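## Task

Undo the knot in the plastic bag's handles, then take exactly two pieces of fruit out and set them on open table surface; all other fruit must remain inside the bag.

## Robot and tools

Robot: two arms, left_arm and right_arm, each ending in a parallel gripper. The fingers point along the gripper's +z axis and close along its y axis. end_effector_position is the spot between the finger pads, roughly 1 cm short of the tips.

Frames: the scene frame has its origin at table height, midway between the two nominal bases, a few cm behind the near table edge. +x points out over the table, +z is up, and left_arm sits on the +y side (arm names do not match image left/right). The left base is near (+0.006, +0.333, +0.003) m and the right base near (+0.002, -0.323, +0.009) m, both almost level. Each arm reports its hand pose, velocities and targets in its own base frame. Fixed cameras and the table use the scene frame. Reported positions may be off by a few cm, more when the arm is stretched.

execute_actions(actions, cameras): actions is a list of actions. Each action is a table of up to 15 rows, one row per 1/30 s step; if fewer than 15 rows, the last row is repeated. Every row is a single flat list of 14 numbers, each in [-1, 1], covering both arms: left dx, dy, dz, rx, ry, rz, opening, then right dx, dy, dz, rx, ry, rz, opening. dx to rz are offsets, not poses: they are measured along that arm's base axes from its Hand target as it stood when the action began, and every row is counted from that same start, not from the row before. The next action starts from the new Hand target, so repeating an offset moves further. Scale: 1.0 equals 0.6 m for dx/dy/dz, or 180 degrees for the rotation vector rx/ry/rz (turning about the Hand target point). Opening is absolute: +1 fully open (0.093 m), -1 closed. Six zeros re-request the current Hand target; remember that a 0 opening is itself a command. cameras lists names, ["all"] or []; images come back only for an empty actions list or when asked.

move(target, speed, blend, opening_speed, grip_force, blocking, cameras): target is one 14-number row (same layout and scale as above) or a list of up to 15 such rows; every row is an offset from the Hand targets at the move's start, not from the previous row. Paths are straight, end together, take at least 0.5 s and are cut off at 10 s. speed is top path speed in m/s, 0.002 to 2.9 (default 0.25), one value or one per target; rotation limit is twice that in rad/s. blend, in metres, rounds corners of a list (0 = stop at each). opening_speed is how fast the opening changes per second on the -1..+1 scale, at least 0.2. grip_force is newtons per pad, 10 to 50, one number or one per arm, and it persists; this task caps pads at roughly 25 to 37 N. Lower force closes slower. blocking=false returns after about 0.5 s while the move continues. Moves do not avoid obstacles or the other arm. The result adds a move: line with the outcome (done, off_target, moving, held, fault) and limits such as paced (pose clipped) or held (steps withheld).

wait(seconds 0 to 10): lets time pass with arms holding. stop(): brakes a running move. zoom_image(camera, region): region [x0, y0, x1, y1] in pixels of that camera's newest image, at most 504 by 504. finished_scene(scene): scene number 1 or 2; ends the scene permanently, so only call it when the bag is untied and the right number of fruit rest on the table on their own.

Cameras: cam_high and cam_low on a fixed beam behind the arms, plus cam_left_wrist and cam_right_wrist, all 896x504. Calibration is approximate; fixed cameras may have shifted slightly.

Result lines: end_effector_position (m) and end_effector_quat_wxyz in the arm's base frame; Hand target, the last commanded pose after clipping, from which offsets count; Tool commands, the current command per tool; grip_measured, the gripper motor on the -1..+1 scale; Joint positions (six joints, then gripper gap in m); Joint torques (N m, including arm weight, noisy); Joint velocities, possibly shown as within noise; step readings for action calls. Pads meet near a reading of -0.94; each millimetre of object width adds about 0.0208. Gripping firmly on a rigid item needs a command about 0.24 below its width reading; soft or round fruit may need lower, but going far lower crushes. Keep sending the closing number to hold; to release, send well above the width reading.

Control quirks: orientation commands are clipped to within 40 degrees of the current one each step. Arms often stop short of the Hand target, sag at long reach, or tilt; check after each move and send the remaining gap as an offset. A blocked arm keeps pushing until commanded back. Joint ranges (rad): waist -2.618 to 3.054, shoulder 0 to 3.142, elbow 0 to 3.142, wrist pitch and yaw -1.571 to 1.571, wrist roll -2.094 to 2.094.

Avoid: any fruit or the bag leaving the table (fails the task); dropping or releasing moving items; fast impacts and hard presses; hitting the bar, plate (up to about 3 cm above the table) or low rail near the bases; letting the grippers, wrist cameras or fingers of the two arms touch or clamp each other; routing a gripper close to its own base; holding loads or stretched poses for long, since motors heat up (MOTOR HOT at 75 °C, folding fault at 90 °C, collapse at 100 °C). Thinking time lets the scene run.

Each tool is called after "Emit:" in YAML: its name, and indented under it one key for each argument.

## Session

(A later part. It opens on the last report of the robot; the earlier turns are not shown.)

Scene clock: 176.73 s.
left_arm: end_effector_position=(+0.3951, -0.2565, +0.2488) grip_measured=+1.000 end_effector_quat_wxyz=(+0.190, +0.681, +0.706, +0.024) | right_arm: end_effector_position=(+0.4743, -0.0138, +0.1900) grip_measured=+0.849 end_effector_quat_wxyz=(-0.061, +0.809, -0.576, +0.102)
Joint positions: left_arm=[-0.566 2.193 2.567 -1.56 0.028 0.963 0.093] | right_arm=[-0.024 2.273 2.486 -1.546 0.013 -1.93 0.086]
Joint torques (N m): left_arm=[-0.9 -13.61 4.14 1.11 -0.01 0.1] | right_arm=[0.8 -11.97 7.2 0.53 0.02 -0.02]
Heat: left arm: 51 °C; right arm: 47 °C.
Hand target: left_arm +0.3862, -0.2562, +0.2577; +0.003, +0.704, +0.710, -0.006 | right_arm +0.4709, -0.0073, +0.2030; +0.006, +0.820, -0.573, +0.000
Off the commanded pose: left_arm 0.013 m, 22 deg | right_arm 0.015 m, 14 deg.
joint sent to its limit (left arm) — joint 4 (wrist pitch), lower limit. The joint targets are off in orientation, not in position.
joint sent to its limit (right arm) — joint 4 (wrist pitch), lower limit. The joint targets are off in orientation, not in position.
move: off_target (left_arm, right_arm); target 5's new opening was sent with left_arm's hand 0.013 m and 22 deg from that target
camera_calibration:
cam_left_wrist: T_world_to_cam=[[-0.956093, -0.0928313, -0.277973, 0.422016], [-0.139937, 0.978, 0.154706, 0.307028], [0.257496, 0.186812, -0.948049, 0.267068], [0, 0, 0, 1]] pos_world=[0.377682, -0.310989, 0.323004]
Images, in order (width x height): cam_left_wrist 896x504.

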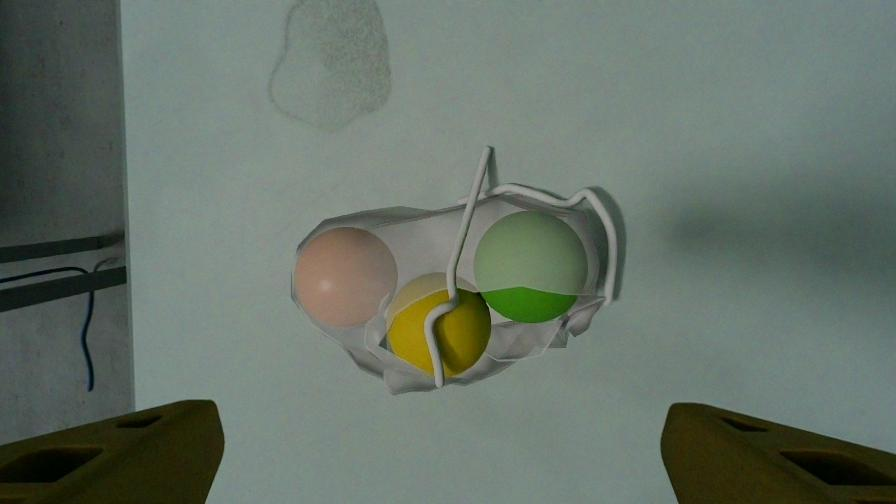

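Emit:
move:
  target:
    - [0.093,0,-0.2,0,0,0.5,0.4,0,0,0,0,0,0,0.85]
    - [0.093,0,-0.4,0,0,0.5,0.4,0,0,0,0,0,0,0.85]
    - [0.093,0,-0.4,0,0,0.5,-1,0,0,0,0,0,0,0.85]
    - [0.093,-0.07,-0.24,0,0,0.5,-1,0,0,0,0,0,0,0.85]
    - [0.093,-0.23,-0.28,0,0,0.5,-1,0,0,0,0,0,0,0.85]
  cameras: ["cam_high","cam_left_wrist"]

Emit:
zoom_image:
  camera: "cam_high"
  region: [380, 180, 600, 310]

Scene clock: 185.70 s.
left_arm: end_effector_position=(+0.4373, -0.3883, +0.0944) grip_measured=-0.968 end_effector_quat_wxyz=(+0.147, +0.002, +0.981, -0.124) | right_arm: end_effector_position=(+0.4743, -0.0138, +0.1900) grip_measured=+0.849 end_effector_quat_wxyz=(-0.061, +0.809, -0.576, +0.102)
Joint positions: left_arm=[-0.729 2.704 2.844 -1.324 -0.009 -0.723 0] | right_arm=[-0.024 2.273 2.486 -1.546 0.013 -1.93 0.086]
Joint torques (N m): left_arm=[0.03 -12.77 8.18 1.43 -0.02 -0.12] | right_arm=[0.84 -11.95 7.17 0.54 0.03 -0.01]
Heat: left arm: 51 °C; right arm: 48 °C.
Hand target: left_arm +0.4421, -0.3943, +0.0899; +0.007, -0.004, +1.000, -0.002 | right_arm +0.4709, -0.0073, +0.2030; +0.006, +0.820, -0.573, +0.000
Off the commanded pose: left_arm 0.009 m, 21 deg | right_arm 0.015 m, 14 deg.
elbow stopped short (left arm): the move would have taken joint 3 (elbow) straighter than the controller allows.
joint sent to its limit (right arm) — joint 4 (wrist pitch), lower limit. The joint targets are off in orientation, not in position.
move: off_target (left_arm, right_arm); target 3's new opening was sent with left_arm's hand 0.048 m and 3 deg from that target
camera_calibration:
cam_left_wrist: T_world_to_cam=[[-0.0183514, -0.965387, 0.260177, -0.392454], [-0.991889, 0.0503132, 0.116725, 0.481644], [-0.125775, -0.255925, -0.95848, 0.131199], [0, 0, 0, 1]] pos_world=[0.487037, -0.369526, 0.171639]
Images, in order (width x height): cam_high 896x504, cam_left_wrist 896x504.

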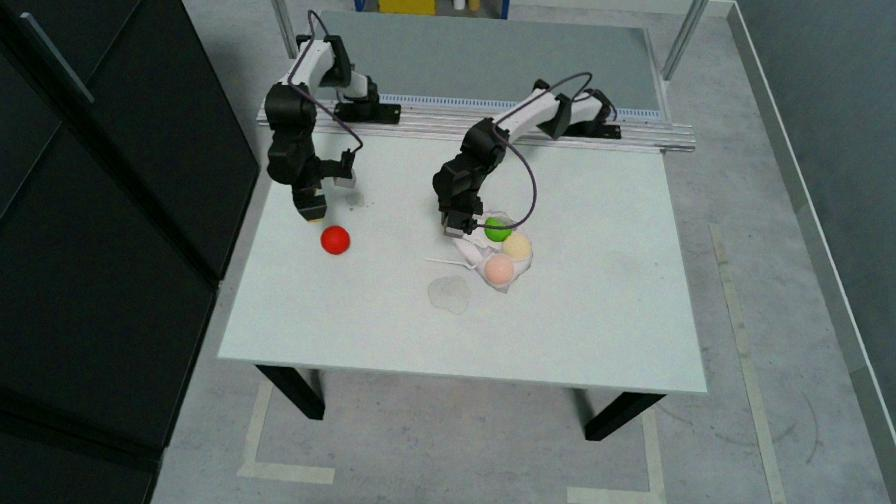

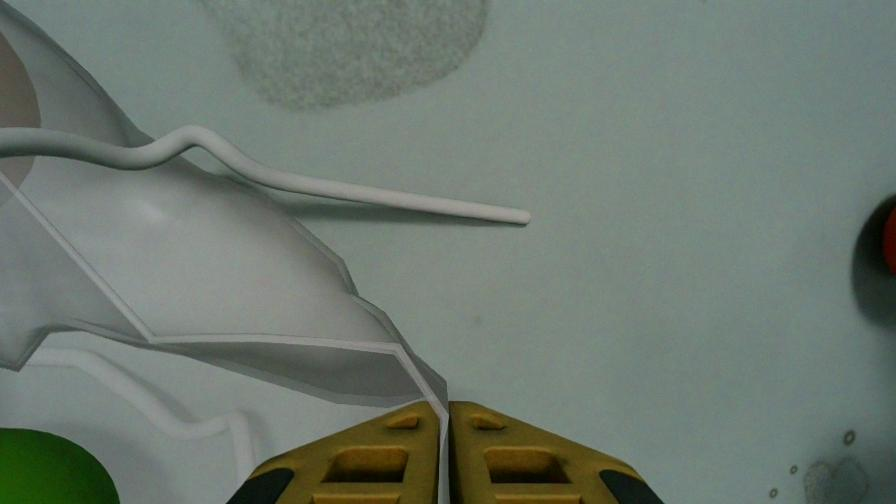

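Scaled by 2.291 from the camera's 896x504 image, which has a finer 1280x720 frame.

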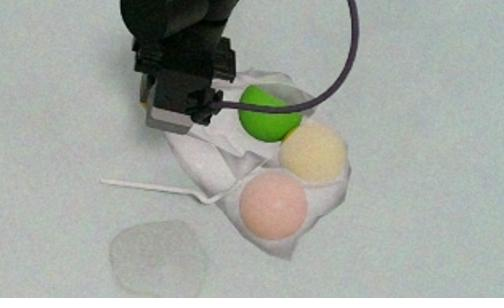

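Works; green is exposed. Release, view.

Emit:
move:
  target:
    - [0,0,-0.08,0,0,0,-1,0,0,0,0,0,0,0.85]
    - [0,0,-0.08,0,0,0,0.1,0,0,0,0,0,0,0.85]
    - [0,0,0.15,0,0,0,0.1,0,0,0,0,0,0,0.85]
    - [-0.11,0.18,0.28,0,0,-0.5,1,0,0,0,0,0,0,0.85]
  opening_speed: 1
  cameras: ["cam_left_wrist"]

Scene clock: 195.10 s.
left_arm: end_effector_position=(+0.3853, -0.2883, +0.2500) grip_measured=+1.000 end_effector_quat_wxyz=(+0.204, +0.680, +0.704, +0.013) | right_arm: end_effector_position=(+0.4743, -0.0138, +0.1900) grip_measured=+0.849 end_effector_quat_wxyz=(-0.061, +0.809, -0.576, +0.102)
Joint positions: left_arm=[-0.632 2.227 2.621 -1.553 0.029 0.898 0.093] | right_arm=[-0.024 2.273 2.486 -1.546 0.013 -1.93 0.086]
Joint torques (N m): left_arm=[-0.68 -13.63 4.19 1.08 -0.01 0.11] | right_arm=[0.76 -11.93 7.21 0.53 0.03 -0.01]
Heat: left arm: 52 °C; right arm: 49 °C.
Hand target: left_arm +0.3761, -0.2862, +0.2579; +0.003, +0.704, +0.710, -0.006 | right_arm +0.4709, -0.0073, +0.2030; +0.006, +0.820, -0.573, +0.000
Off the commanded pose: left_arm 0.012 m, 23 deg | right_arm 0.015 m, 14 deg.
elbow stopped short (left arm): the move would have taken joint 3 (elbow) straighter than the controller allows.
joint sent to its limit (left arm) — joint 4 (wrist pitch), lower limit. The joint targets are off in orientation, not in position.
joint sent to its limit (right arm) — joint 4 (wrist pitch), lower limit. The joint targets are off in orientation, not in position.
move: off_target (left_arm, right_arm); target 2's new opening was sent with left_arm's hand 0.008 m and 18 deg from that target; target 4's new opening was sent with left_arm's hand 0.012 m and 23 deg from that target
camera_calibration:
cam_left_wrist: T_world_to_cam=[[-0.95522, -0.0963543, -0.279769, 0.40916], [-0.134111, 0.983786, 0.119076, 0.344931], [0.26376, 0.151264, -0.952654, 0.265061], [0, 0, 0, 1]] pos_world=[0.367184, -0.340008, 0.325909]
Images, in order (width x height): cam_left_wrist 896x504.

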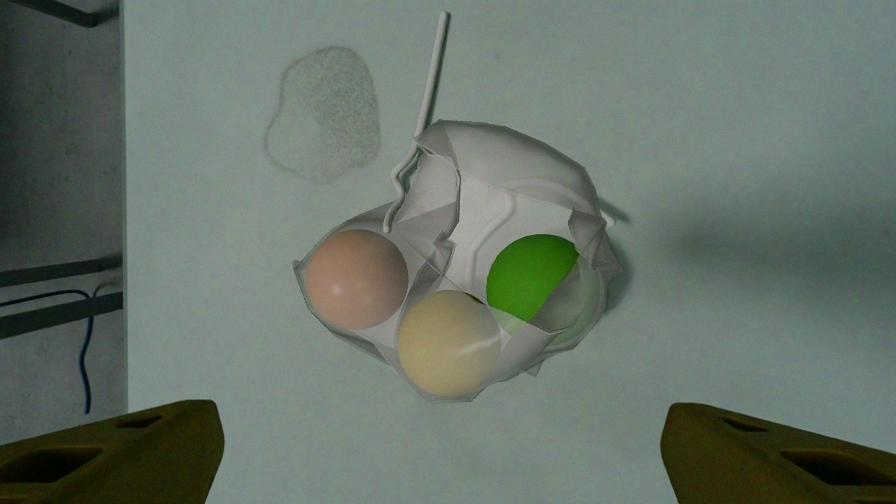

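Emit:
move:
  target:
    - [0.018,0.013,-0.2,0,0,0.5,1,0,0,0,0,0,0,0.85]
    - [0.018,0.013,-0.392,0,0,0.5,1,0,0,0,0,0,0,0.85]
    - [0.018,0.013,-0.392,0,0,0.5,0.05,0,0,0,0,0,0,0.85]
    - [0.018,-0.05,-0.2,0,0,0.5,0.05,0,0,0,0,0,0,0.85]
    - [-0.08,-0.33,-0.2,0,0,0.5,0.05,0,0,0,0,0,0,0.85]
    - [-0.08,-0.33,-0.393,0,0,0.5,0.05,0,0,0,0,0,0,0.85]
  opening_speed: 1
  cameras: ["cam_high","cam_left_wrist"]

Emit:
move:
  target:
    - [0,0,0,0,0,0,0.85,0,0,0,0,0,0,0.85]
    - [0,0,0.3,0,0,0,0.85,0,0,0,0,0,0,0.85]
    - [0,0.2,0.3,0,0,0,0.85,0,0,0,0,0,0,0.85]
  opening_speed: 0.8
  cameras: ["cam_high"]

Emit:
zoom_image:
  camera: "cam_high"
  region: [330, 160, 600, 310]

Scene clock: 206.30 s.
left_arm: end_effector_position=(+0.3272, -0.4763, +0.0253) grip_measured=+0.383 end_effector_quat_wxyz=(+0.082, +0.001, +0.991, -0.102) | right_arm: end_effector_position=(+0.4743, -0.0138, +0.1900) grip_measured=+0.849 end_effector_quat_wxyz=(-0.061, +0.809, -0.576, +0.102)
Joint positions: left_arm=[-0.975 2.828 2.846 -1.326 -0.021 -0.971 0.064] | right_arm=[-0.024 2.273 2.486 -1.546 0.013 -1.93 0.086]
Joint torques (N m): left_arm=[-0.09 -13.5 8.05 1.11 0.06 -0.09] | right_arm=[0.76 -11.92 7.24 0.54 0.03 -0.02]
Heat: left arm: 52 °C; right arm: 50 °C.
Hand target: left_arm +0.3282, -0.4842, +0.0221; +0.007, -0.004, +1.000, -0.002 | right_arm +0.4709, -0.0073, +0.2030; +0.006, +0.820, -0.573, +0.000
Off the commanded pose: left_arm 0.009 m, 14 deg | right_arm 0.015 m, 14 deg.
elbow stopped short (left arm): the move would have taken joint 3 (elbow) straighter than the controller allows.
joint sent to its limit (right arm) — joint 4 (wrist pitch), lower limit. The joint targets are off in orientation, not in position.
move: off_target (left_arm, right_arm)
camera_calibration:
cam_left_wrist: T_world_to_cam=[[0.00541321, -0.976255, 0.216555, -0.473354], [-0.968004, 0.0492145, 0.246062, 0.373347], [-0.250877, -0.210958, -0.944753, 0.0904839], [0, 0, 0, 1]] pos_world=[0.386664, -0.4614, 0.0961258]
Images, in order (width x height): cam_high 896x504, cam_left_wrist 896x504.

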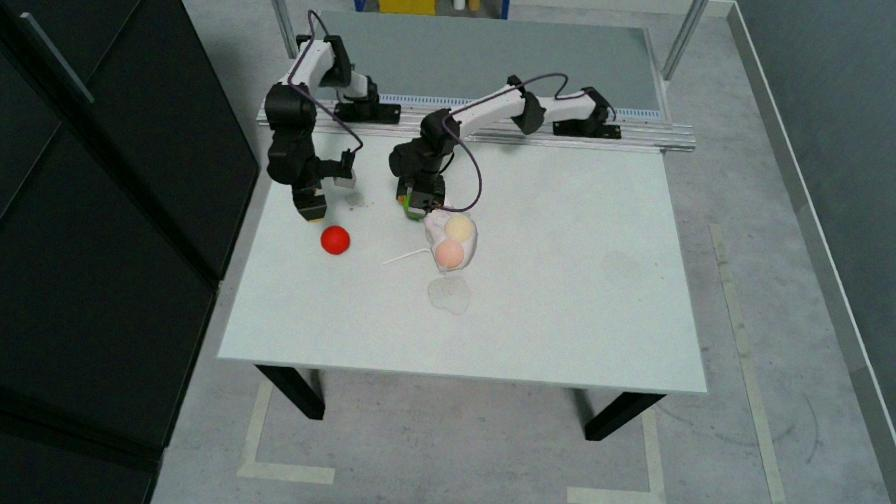

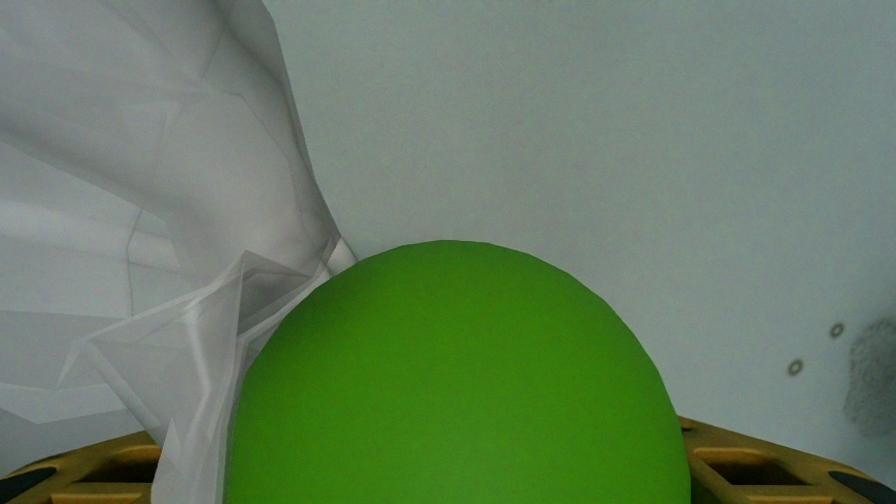

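Scene clock: 210.50 s.
left_arm: end_effector_position=(+0.3336, -0.3697, +0.1911) grip_measured=+0.848 end_effector_quat_wxyz=(+0.099, -0.011, +0.989, -0.108) | right_arm: end_effector_position=(+0.4743, -0.0138, +0.1900) grip_measured=+0.849 end_effector_quat_wxyz=(-0.061, +0.809, -0.576, +0.102)
Joint positions: left_arm=[-0.839 2.367 2.644 -1.555 -0.006 -0.859 0.086] | right_arm=[-0.024 2.273 2.486 -1.546 0.013 -1.93 0.086]
Joint torques (N m): left_arm=[0.18 -15.13 4.31 0.89 -0.02 0.16] | right_arm=[0.79 -11.97 7.23 0.54 0.03 0.01]
Heat: left arm: 53 °C; right arm: 50 °C.
Hand target: left_arm +0.3282, -0.3642, +0.2022; +0.007, -0.004, +1.000, -0.002 | right_arm +0.4709, -0.0073, +0.2030; +0.006, +0.820, -0.573, +0.000
Off the commanded pose: left_arm 0.013 m, 16 deg | right_arm 0.015 m, 14 deg.
elbow stopped short (left arm): the move would have taken joint 3 (elbow) straighter than the controller allows.
joint sent to its limit (left arm) — joint 4 (wrist pitch), lower limit. The joint targets are off in orientation, not in position.
joint sent to its limit (right arm) — joint 4 (wrist pitch), lower limit. The joint targets are off in orientation, not in position.
move: off_target (left_arm, right_arm)
Images, in order (width x height): cam_high 896x504.

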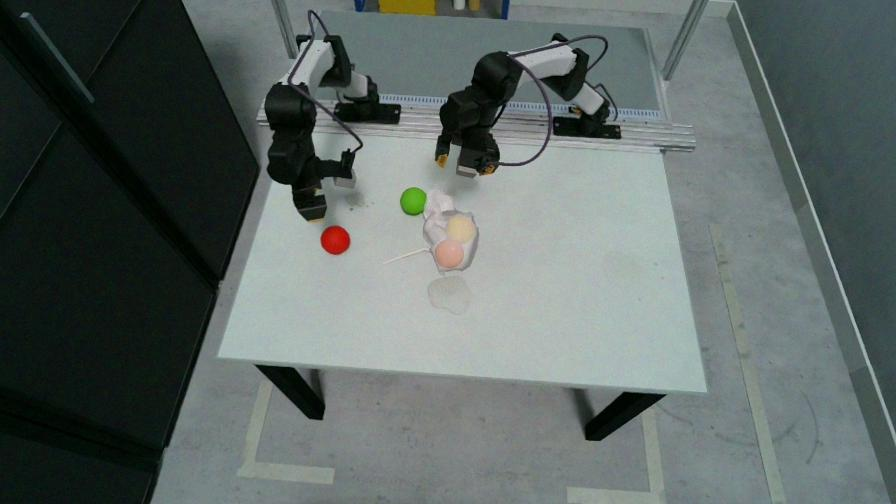

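Scaled by 1.867 from the camera's 896x504 image, which has a finer 1280x720 frame.

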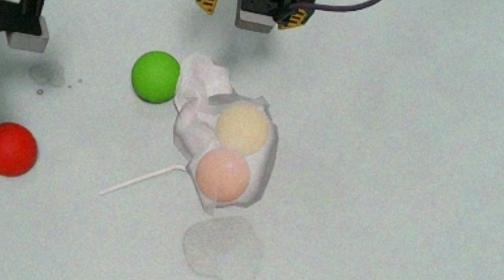

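Emit:
move:
  target: [0,0.15,0.05,0,0,0,0.85,-0.2,0.28,0.03,0,0,0,1]
  cameras: ["cam_right_wrist"]

Scene clock: 212.40 s.
left_arm: end_effector_position=(+0.3339, -0.2784, +0.2264) grip_measured=+0.848 end_effector_quat_wxyz=(+0.099, -0.011, +0.992, -0.081) | right_arm: end_effector_position=(+0.3587, +0.1614, +0.2120) grip_measured=+1.000 end_effector_quat_wxyz=(-0.064, +0.819, -0.568, +0.048)
Joint positions: left_arm=[-0.697 2.085 2.33 -1.558 -0.005 -0.718 0.086] | right_arm=[0.43 1.962 2.103 -1.552 0.018 -1.5 0.093]
Joint torques (N m): left_arm=[0.14 -12.51 4.31 0.86 -0.02 0.13] | right_arm=[-0.03 -10.78 5.19 0.49 -0.04 0.17]
Heat: left arm: 53 °C; right arm: 50 °C.
Hand target: left_arm +0.3281, -0.2743, +0.2319; +0.006, -0.004, +1.000, -0.002 | right_arm +0.3510, +0.1607, +0.2211; +0.006, +0.820, -0.573, +0.000
Off the commanded pose: left_arm 0.009 m, 14 deg | right_arm 0.012 m, 10 deg.
joint sent to its limit (left arm) — joint 4 (wrist pitch), lower limit. The joint targets are off in orientation, not in position.
joint sent to its limit (right arm) — joint 4 (wrist pitch), lower limit. The joint targets are off in orientation, not in position.
move: off_target (left_arm, right_arm)
camera_calibration:
cam_right_wrist: T_world_to_cam=[[0.913119, 0.361878, 0.187772, -0.4301], [0.253375, -0.864541, 0.434016, -0.00377106], [0.319398, -0.348731, -0.881119, 0.218073], [0, 0, 0, 1]] pos_world=[0.324036, 0.228433, 0.274546]
Images, in order (width x height): cam_right_wrist 896x504.

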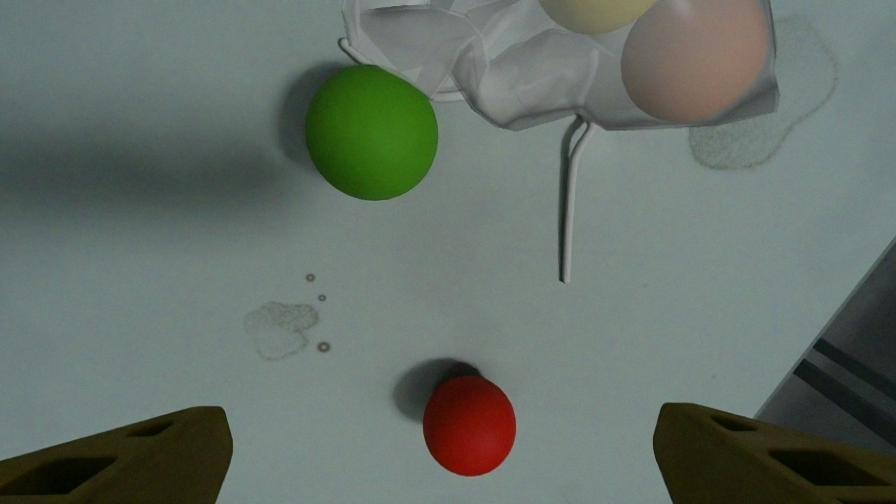

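Emit:
move:
  target:
    - [0,0.1,0,0,0,0,0.85,-0.006,0.04,-0.15,0,0,0,0.85]
    - [0,0.15,0,0,0,0,0.85,-0.006,0.04,-0.33,0,0,0,0.85]
    - [0,0.15,0,0,0,0,0.85,-0.006,0.04,-0.33,0,0,0,0.05]
    - [0,0.15,0,0,0,0,0.85,-0.01,0,-0.15,0,0,0,0.05]
    - [0,0.15,0,0,0,0,0.85,-0.08,-0.18,-0.15,0,0,0,0.05]
    - [0,0.15,0,0,0,0,0.85,-0.08,-0.18,-0.328,0,0,0,0.05]
    - [0,0.15,0,0,0,0,0.85,-0.08,-0.18,-0.328,0,0,0,0.85]
  opening_speed: 1

Emit:
move:
  target:
    - [0,0,0,0,0,0,0.85,0,0,0.3,0,0,0,0.85]
    - [0,0,0,0,0,0,0.85,-0.02,-0.25,0.3,0,0,0,0.85]
  cameras: ["cam_high","cam_low"]

Emit:
zoom_image:
  camera: "cam_high"
  region: [300, 160, 570, 310]

Scene clock: 221.27 s.
left_arm: end_effector_position=(+0.3347, -0.1877, +0.2274) grip_measured=+0.848 end_effector_quat_wxyz=(+0.084, -0.010, +0.995, -0.045) | right_arm: end_effector_position=(+0.3036, +0.0504, +0.0323) grip_measured=+0.849 end_effector_quat_wxyz=(+0.005, +0.817, -0.577, +0.006)
Joint positions: left_arm=[-0.514 1.908 2.087 -1.559 -0.005 -0.532 0.086] | right_arm=[0.173 1.779 1.144 -0.934 0.015 -1.739 0.086]
Joint torques (N m): left_arm=[0.36 -11.08 4.4 0.74 0.02 0.14] | right_arm=[0.08 -4.94 4.86 0.45 -0.02 -0.03]
Heat: left arm: 53 °C; right arm: 47 °C.
Hand target: left_arm +0.3282, -0.1843, +0.2321; +0.007, -0.004, +1.000, -0.002 | right_arm +0.3028, +0.0526, +0.0242; +0.006, +0.820, -0.573, +0.000
Off the commanded pose: left_arm 0.009 m, 10 deg | right_arm 0.008 m, 1 deg.
joint sent to its limit (left arm) — joint 4 (wrist pitch), lower limit. The joint targets are off in orientation, not in position.
move: off_target (left_arm); target 7's new opening was sent with right_arm's hand 0.022 m and 4 deg from that target

Scene clock: 223.90 s.
left_arm: end_effector_position=(+0.3347, -0.1877, +0.2274) grip_measured=+0.848 end_effector_quat_wxyz=(+0.084, -0.010, +0.995, -0.045) | right_arm: end_effector_position=(+0.2907, -0.0969, +0.1980) grip_measured=+0.849 end_effector_quat_wxyz=(+0.024, +0.779, -0.625, +0.032)
Joint positions: left_arm=[-0.514 1.908 2.087 -1.559 -0.005 -0.532 0.086] | right_arm=[-0.284 1.693 1.711 -1.547 0.068 -2.075 0.086]
Joint torques (N m): left_arm=[0.32 -11.1 4.42 0.76 0.02 0.13] | right_arm=[0.14 -6.08 8.12 0.17 0.13 0]
Heat: left arm: 53 °C; right arm: 46 °C.
Hand target: left_arm +0.3282, -0.1843, +0.2321; +0.007, -0.004, +1.000, -0.002 | right_arm +0.2909, -0.0974, +0.2042; +0.006, +0.820, -0.573, +0.000
Off the commanded pose: left_arm 0.009 m, 10 deg | right_arm 0.006 m, 9 deg.
joint sent to its limit (left arm) — joint 4 (wrist pitch), lower limit. The joint targets are off in orientation, not in position.
joint sent to its limit (right arm) — joint 4 (wrist pitch), lower limit; joint 6 (wrist roll), lower limit. The joint targets are off in orientation, not in position.
move: off_target (left_arm, right_arm)
Images, in order (width x height): cam_high 896x504, cam_low 896x504.

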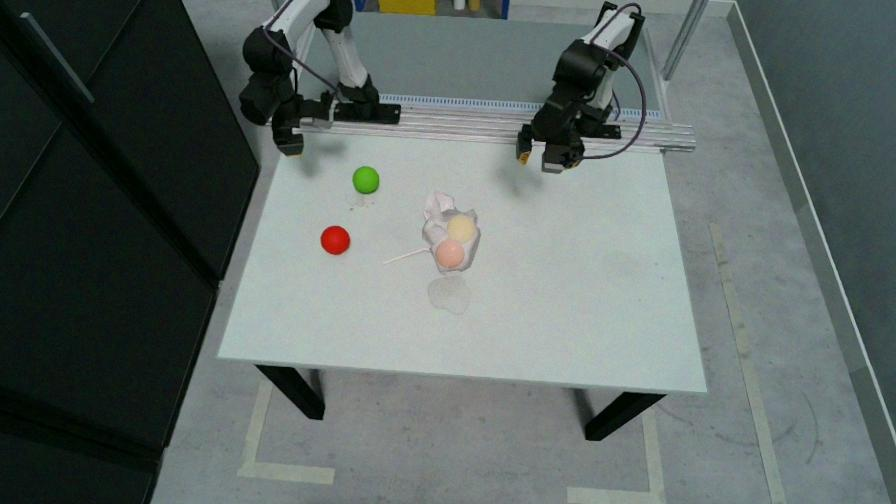

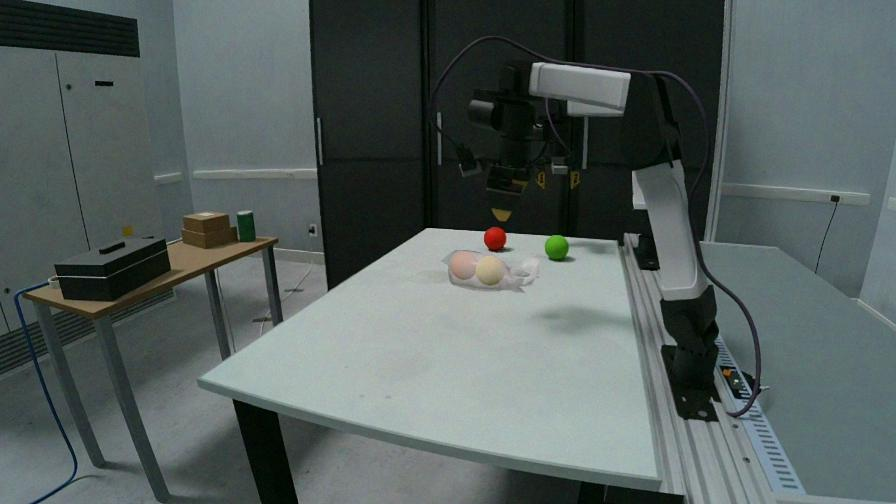

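Scaled by 1.867 from the camera's 896x504 image, which has a finer 1280x720 frame.

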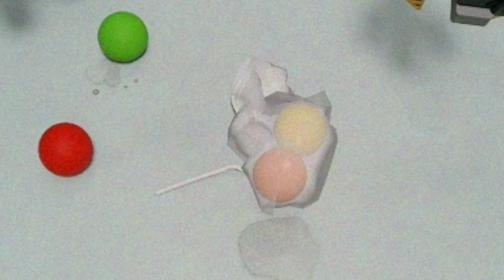

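Emit:
finished_scene:
  scene: 2

The scene is finished: the task was done.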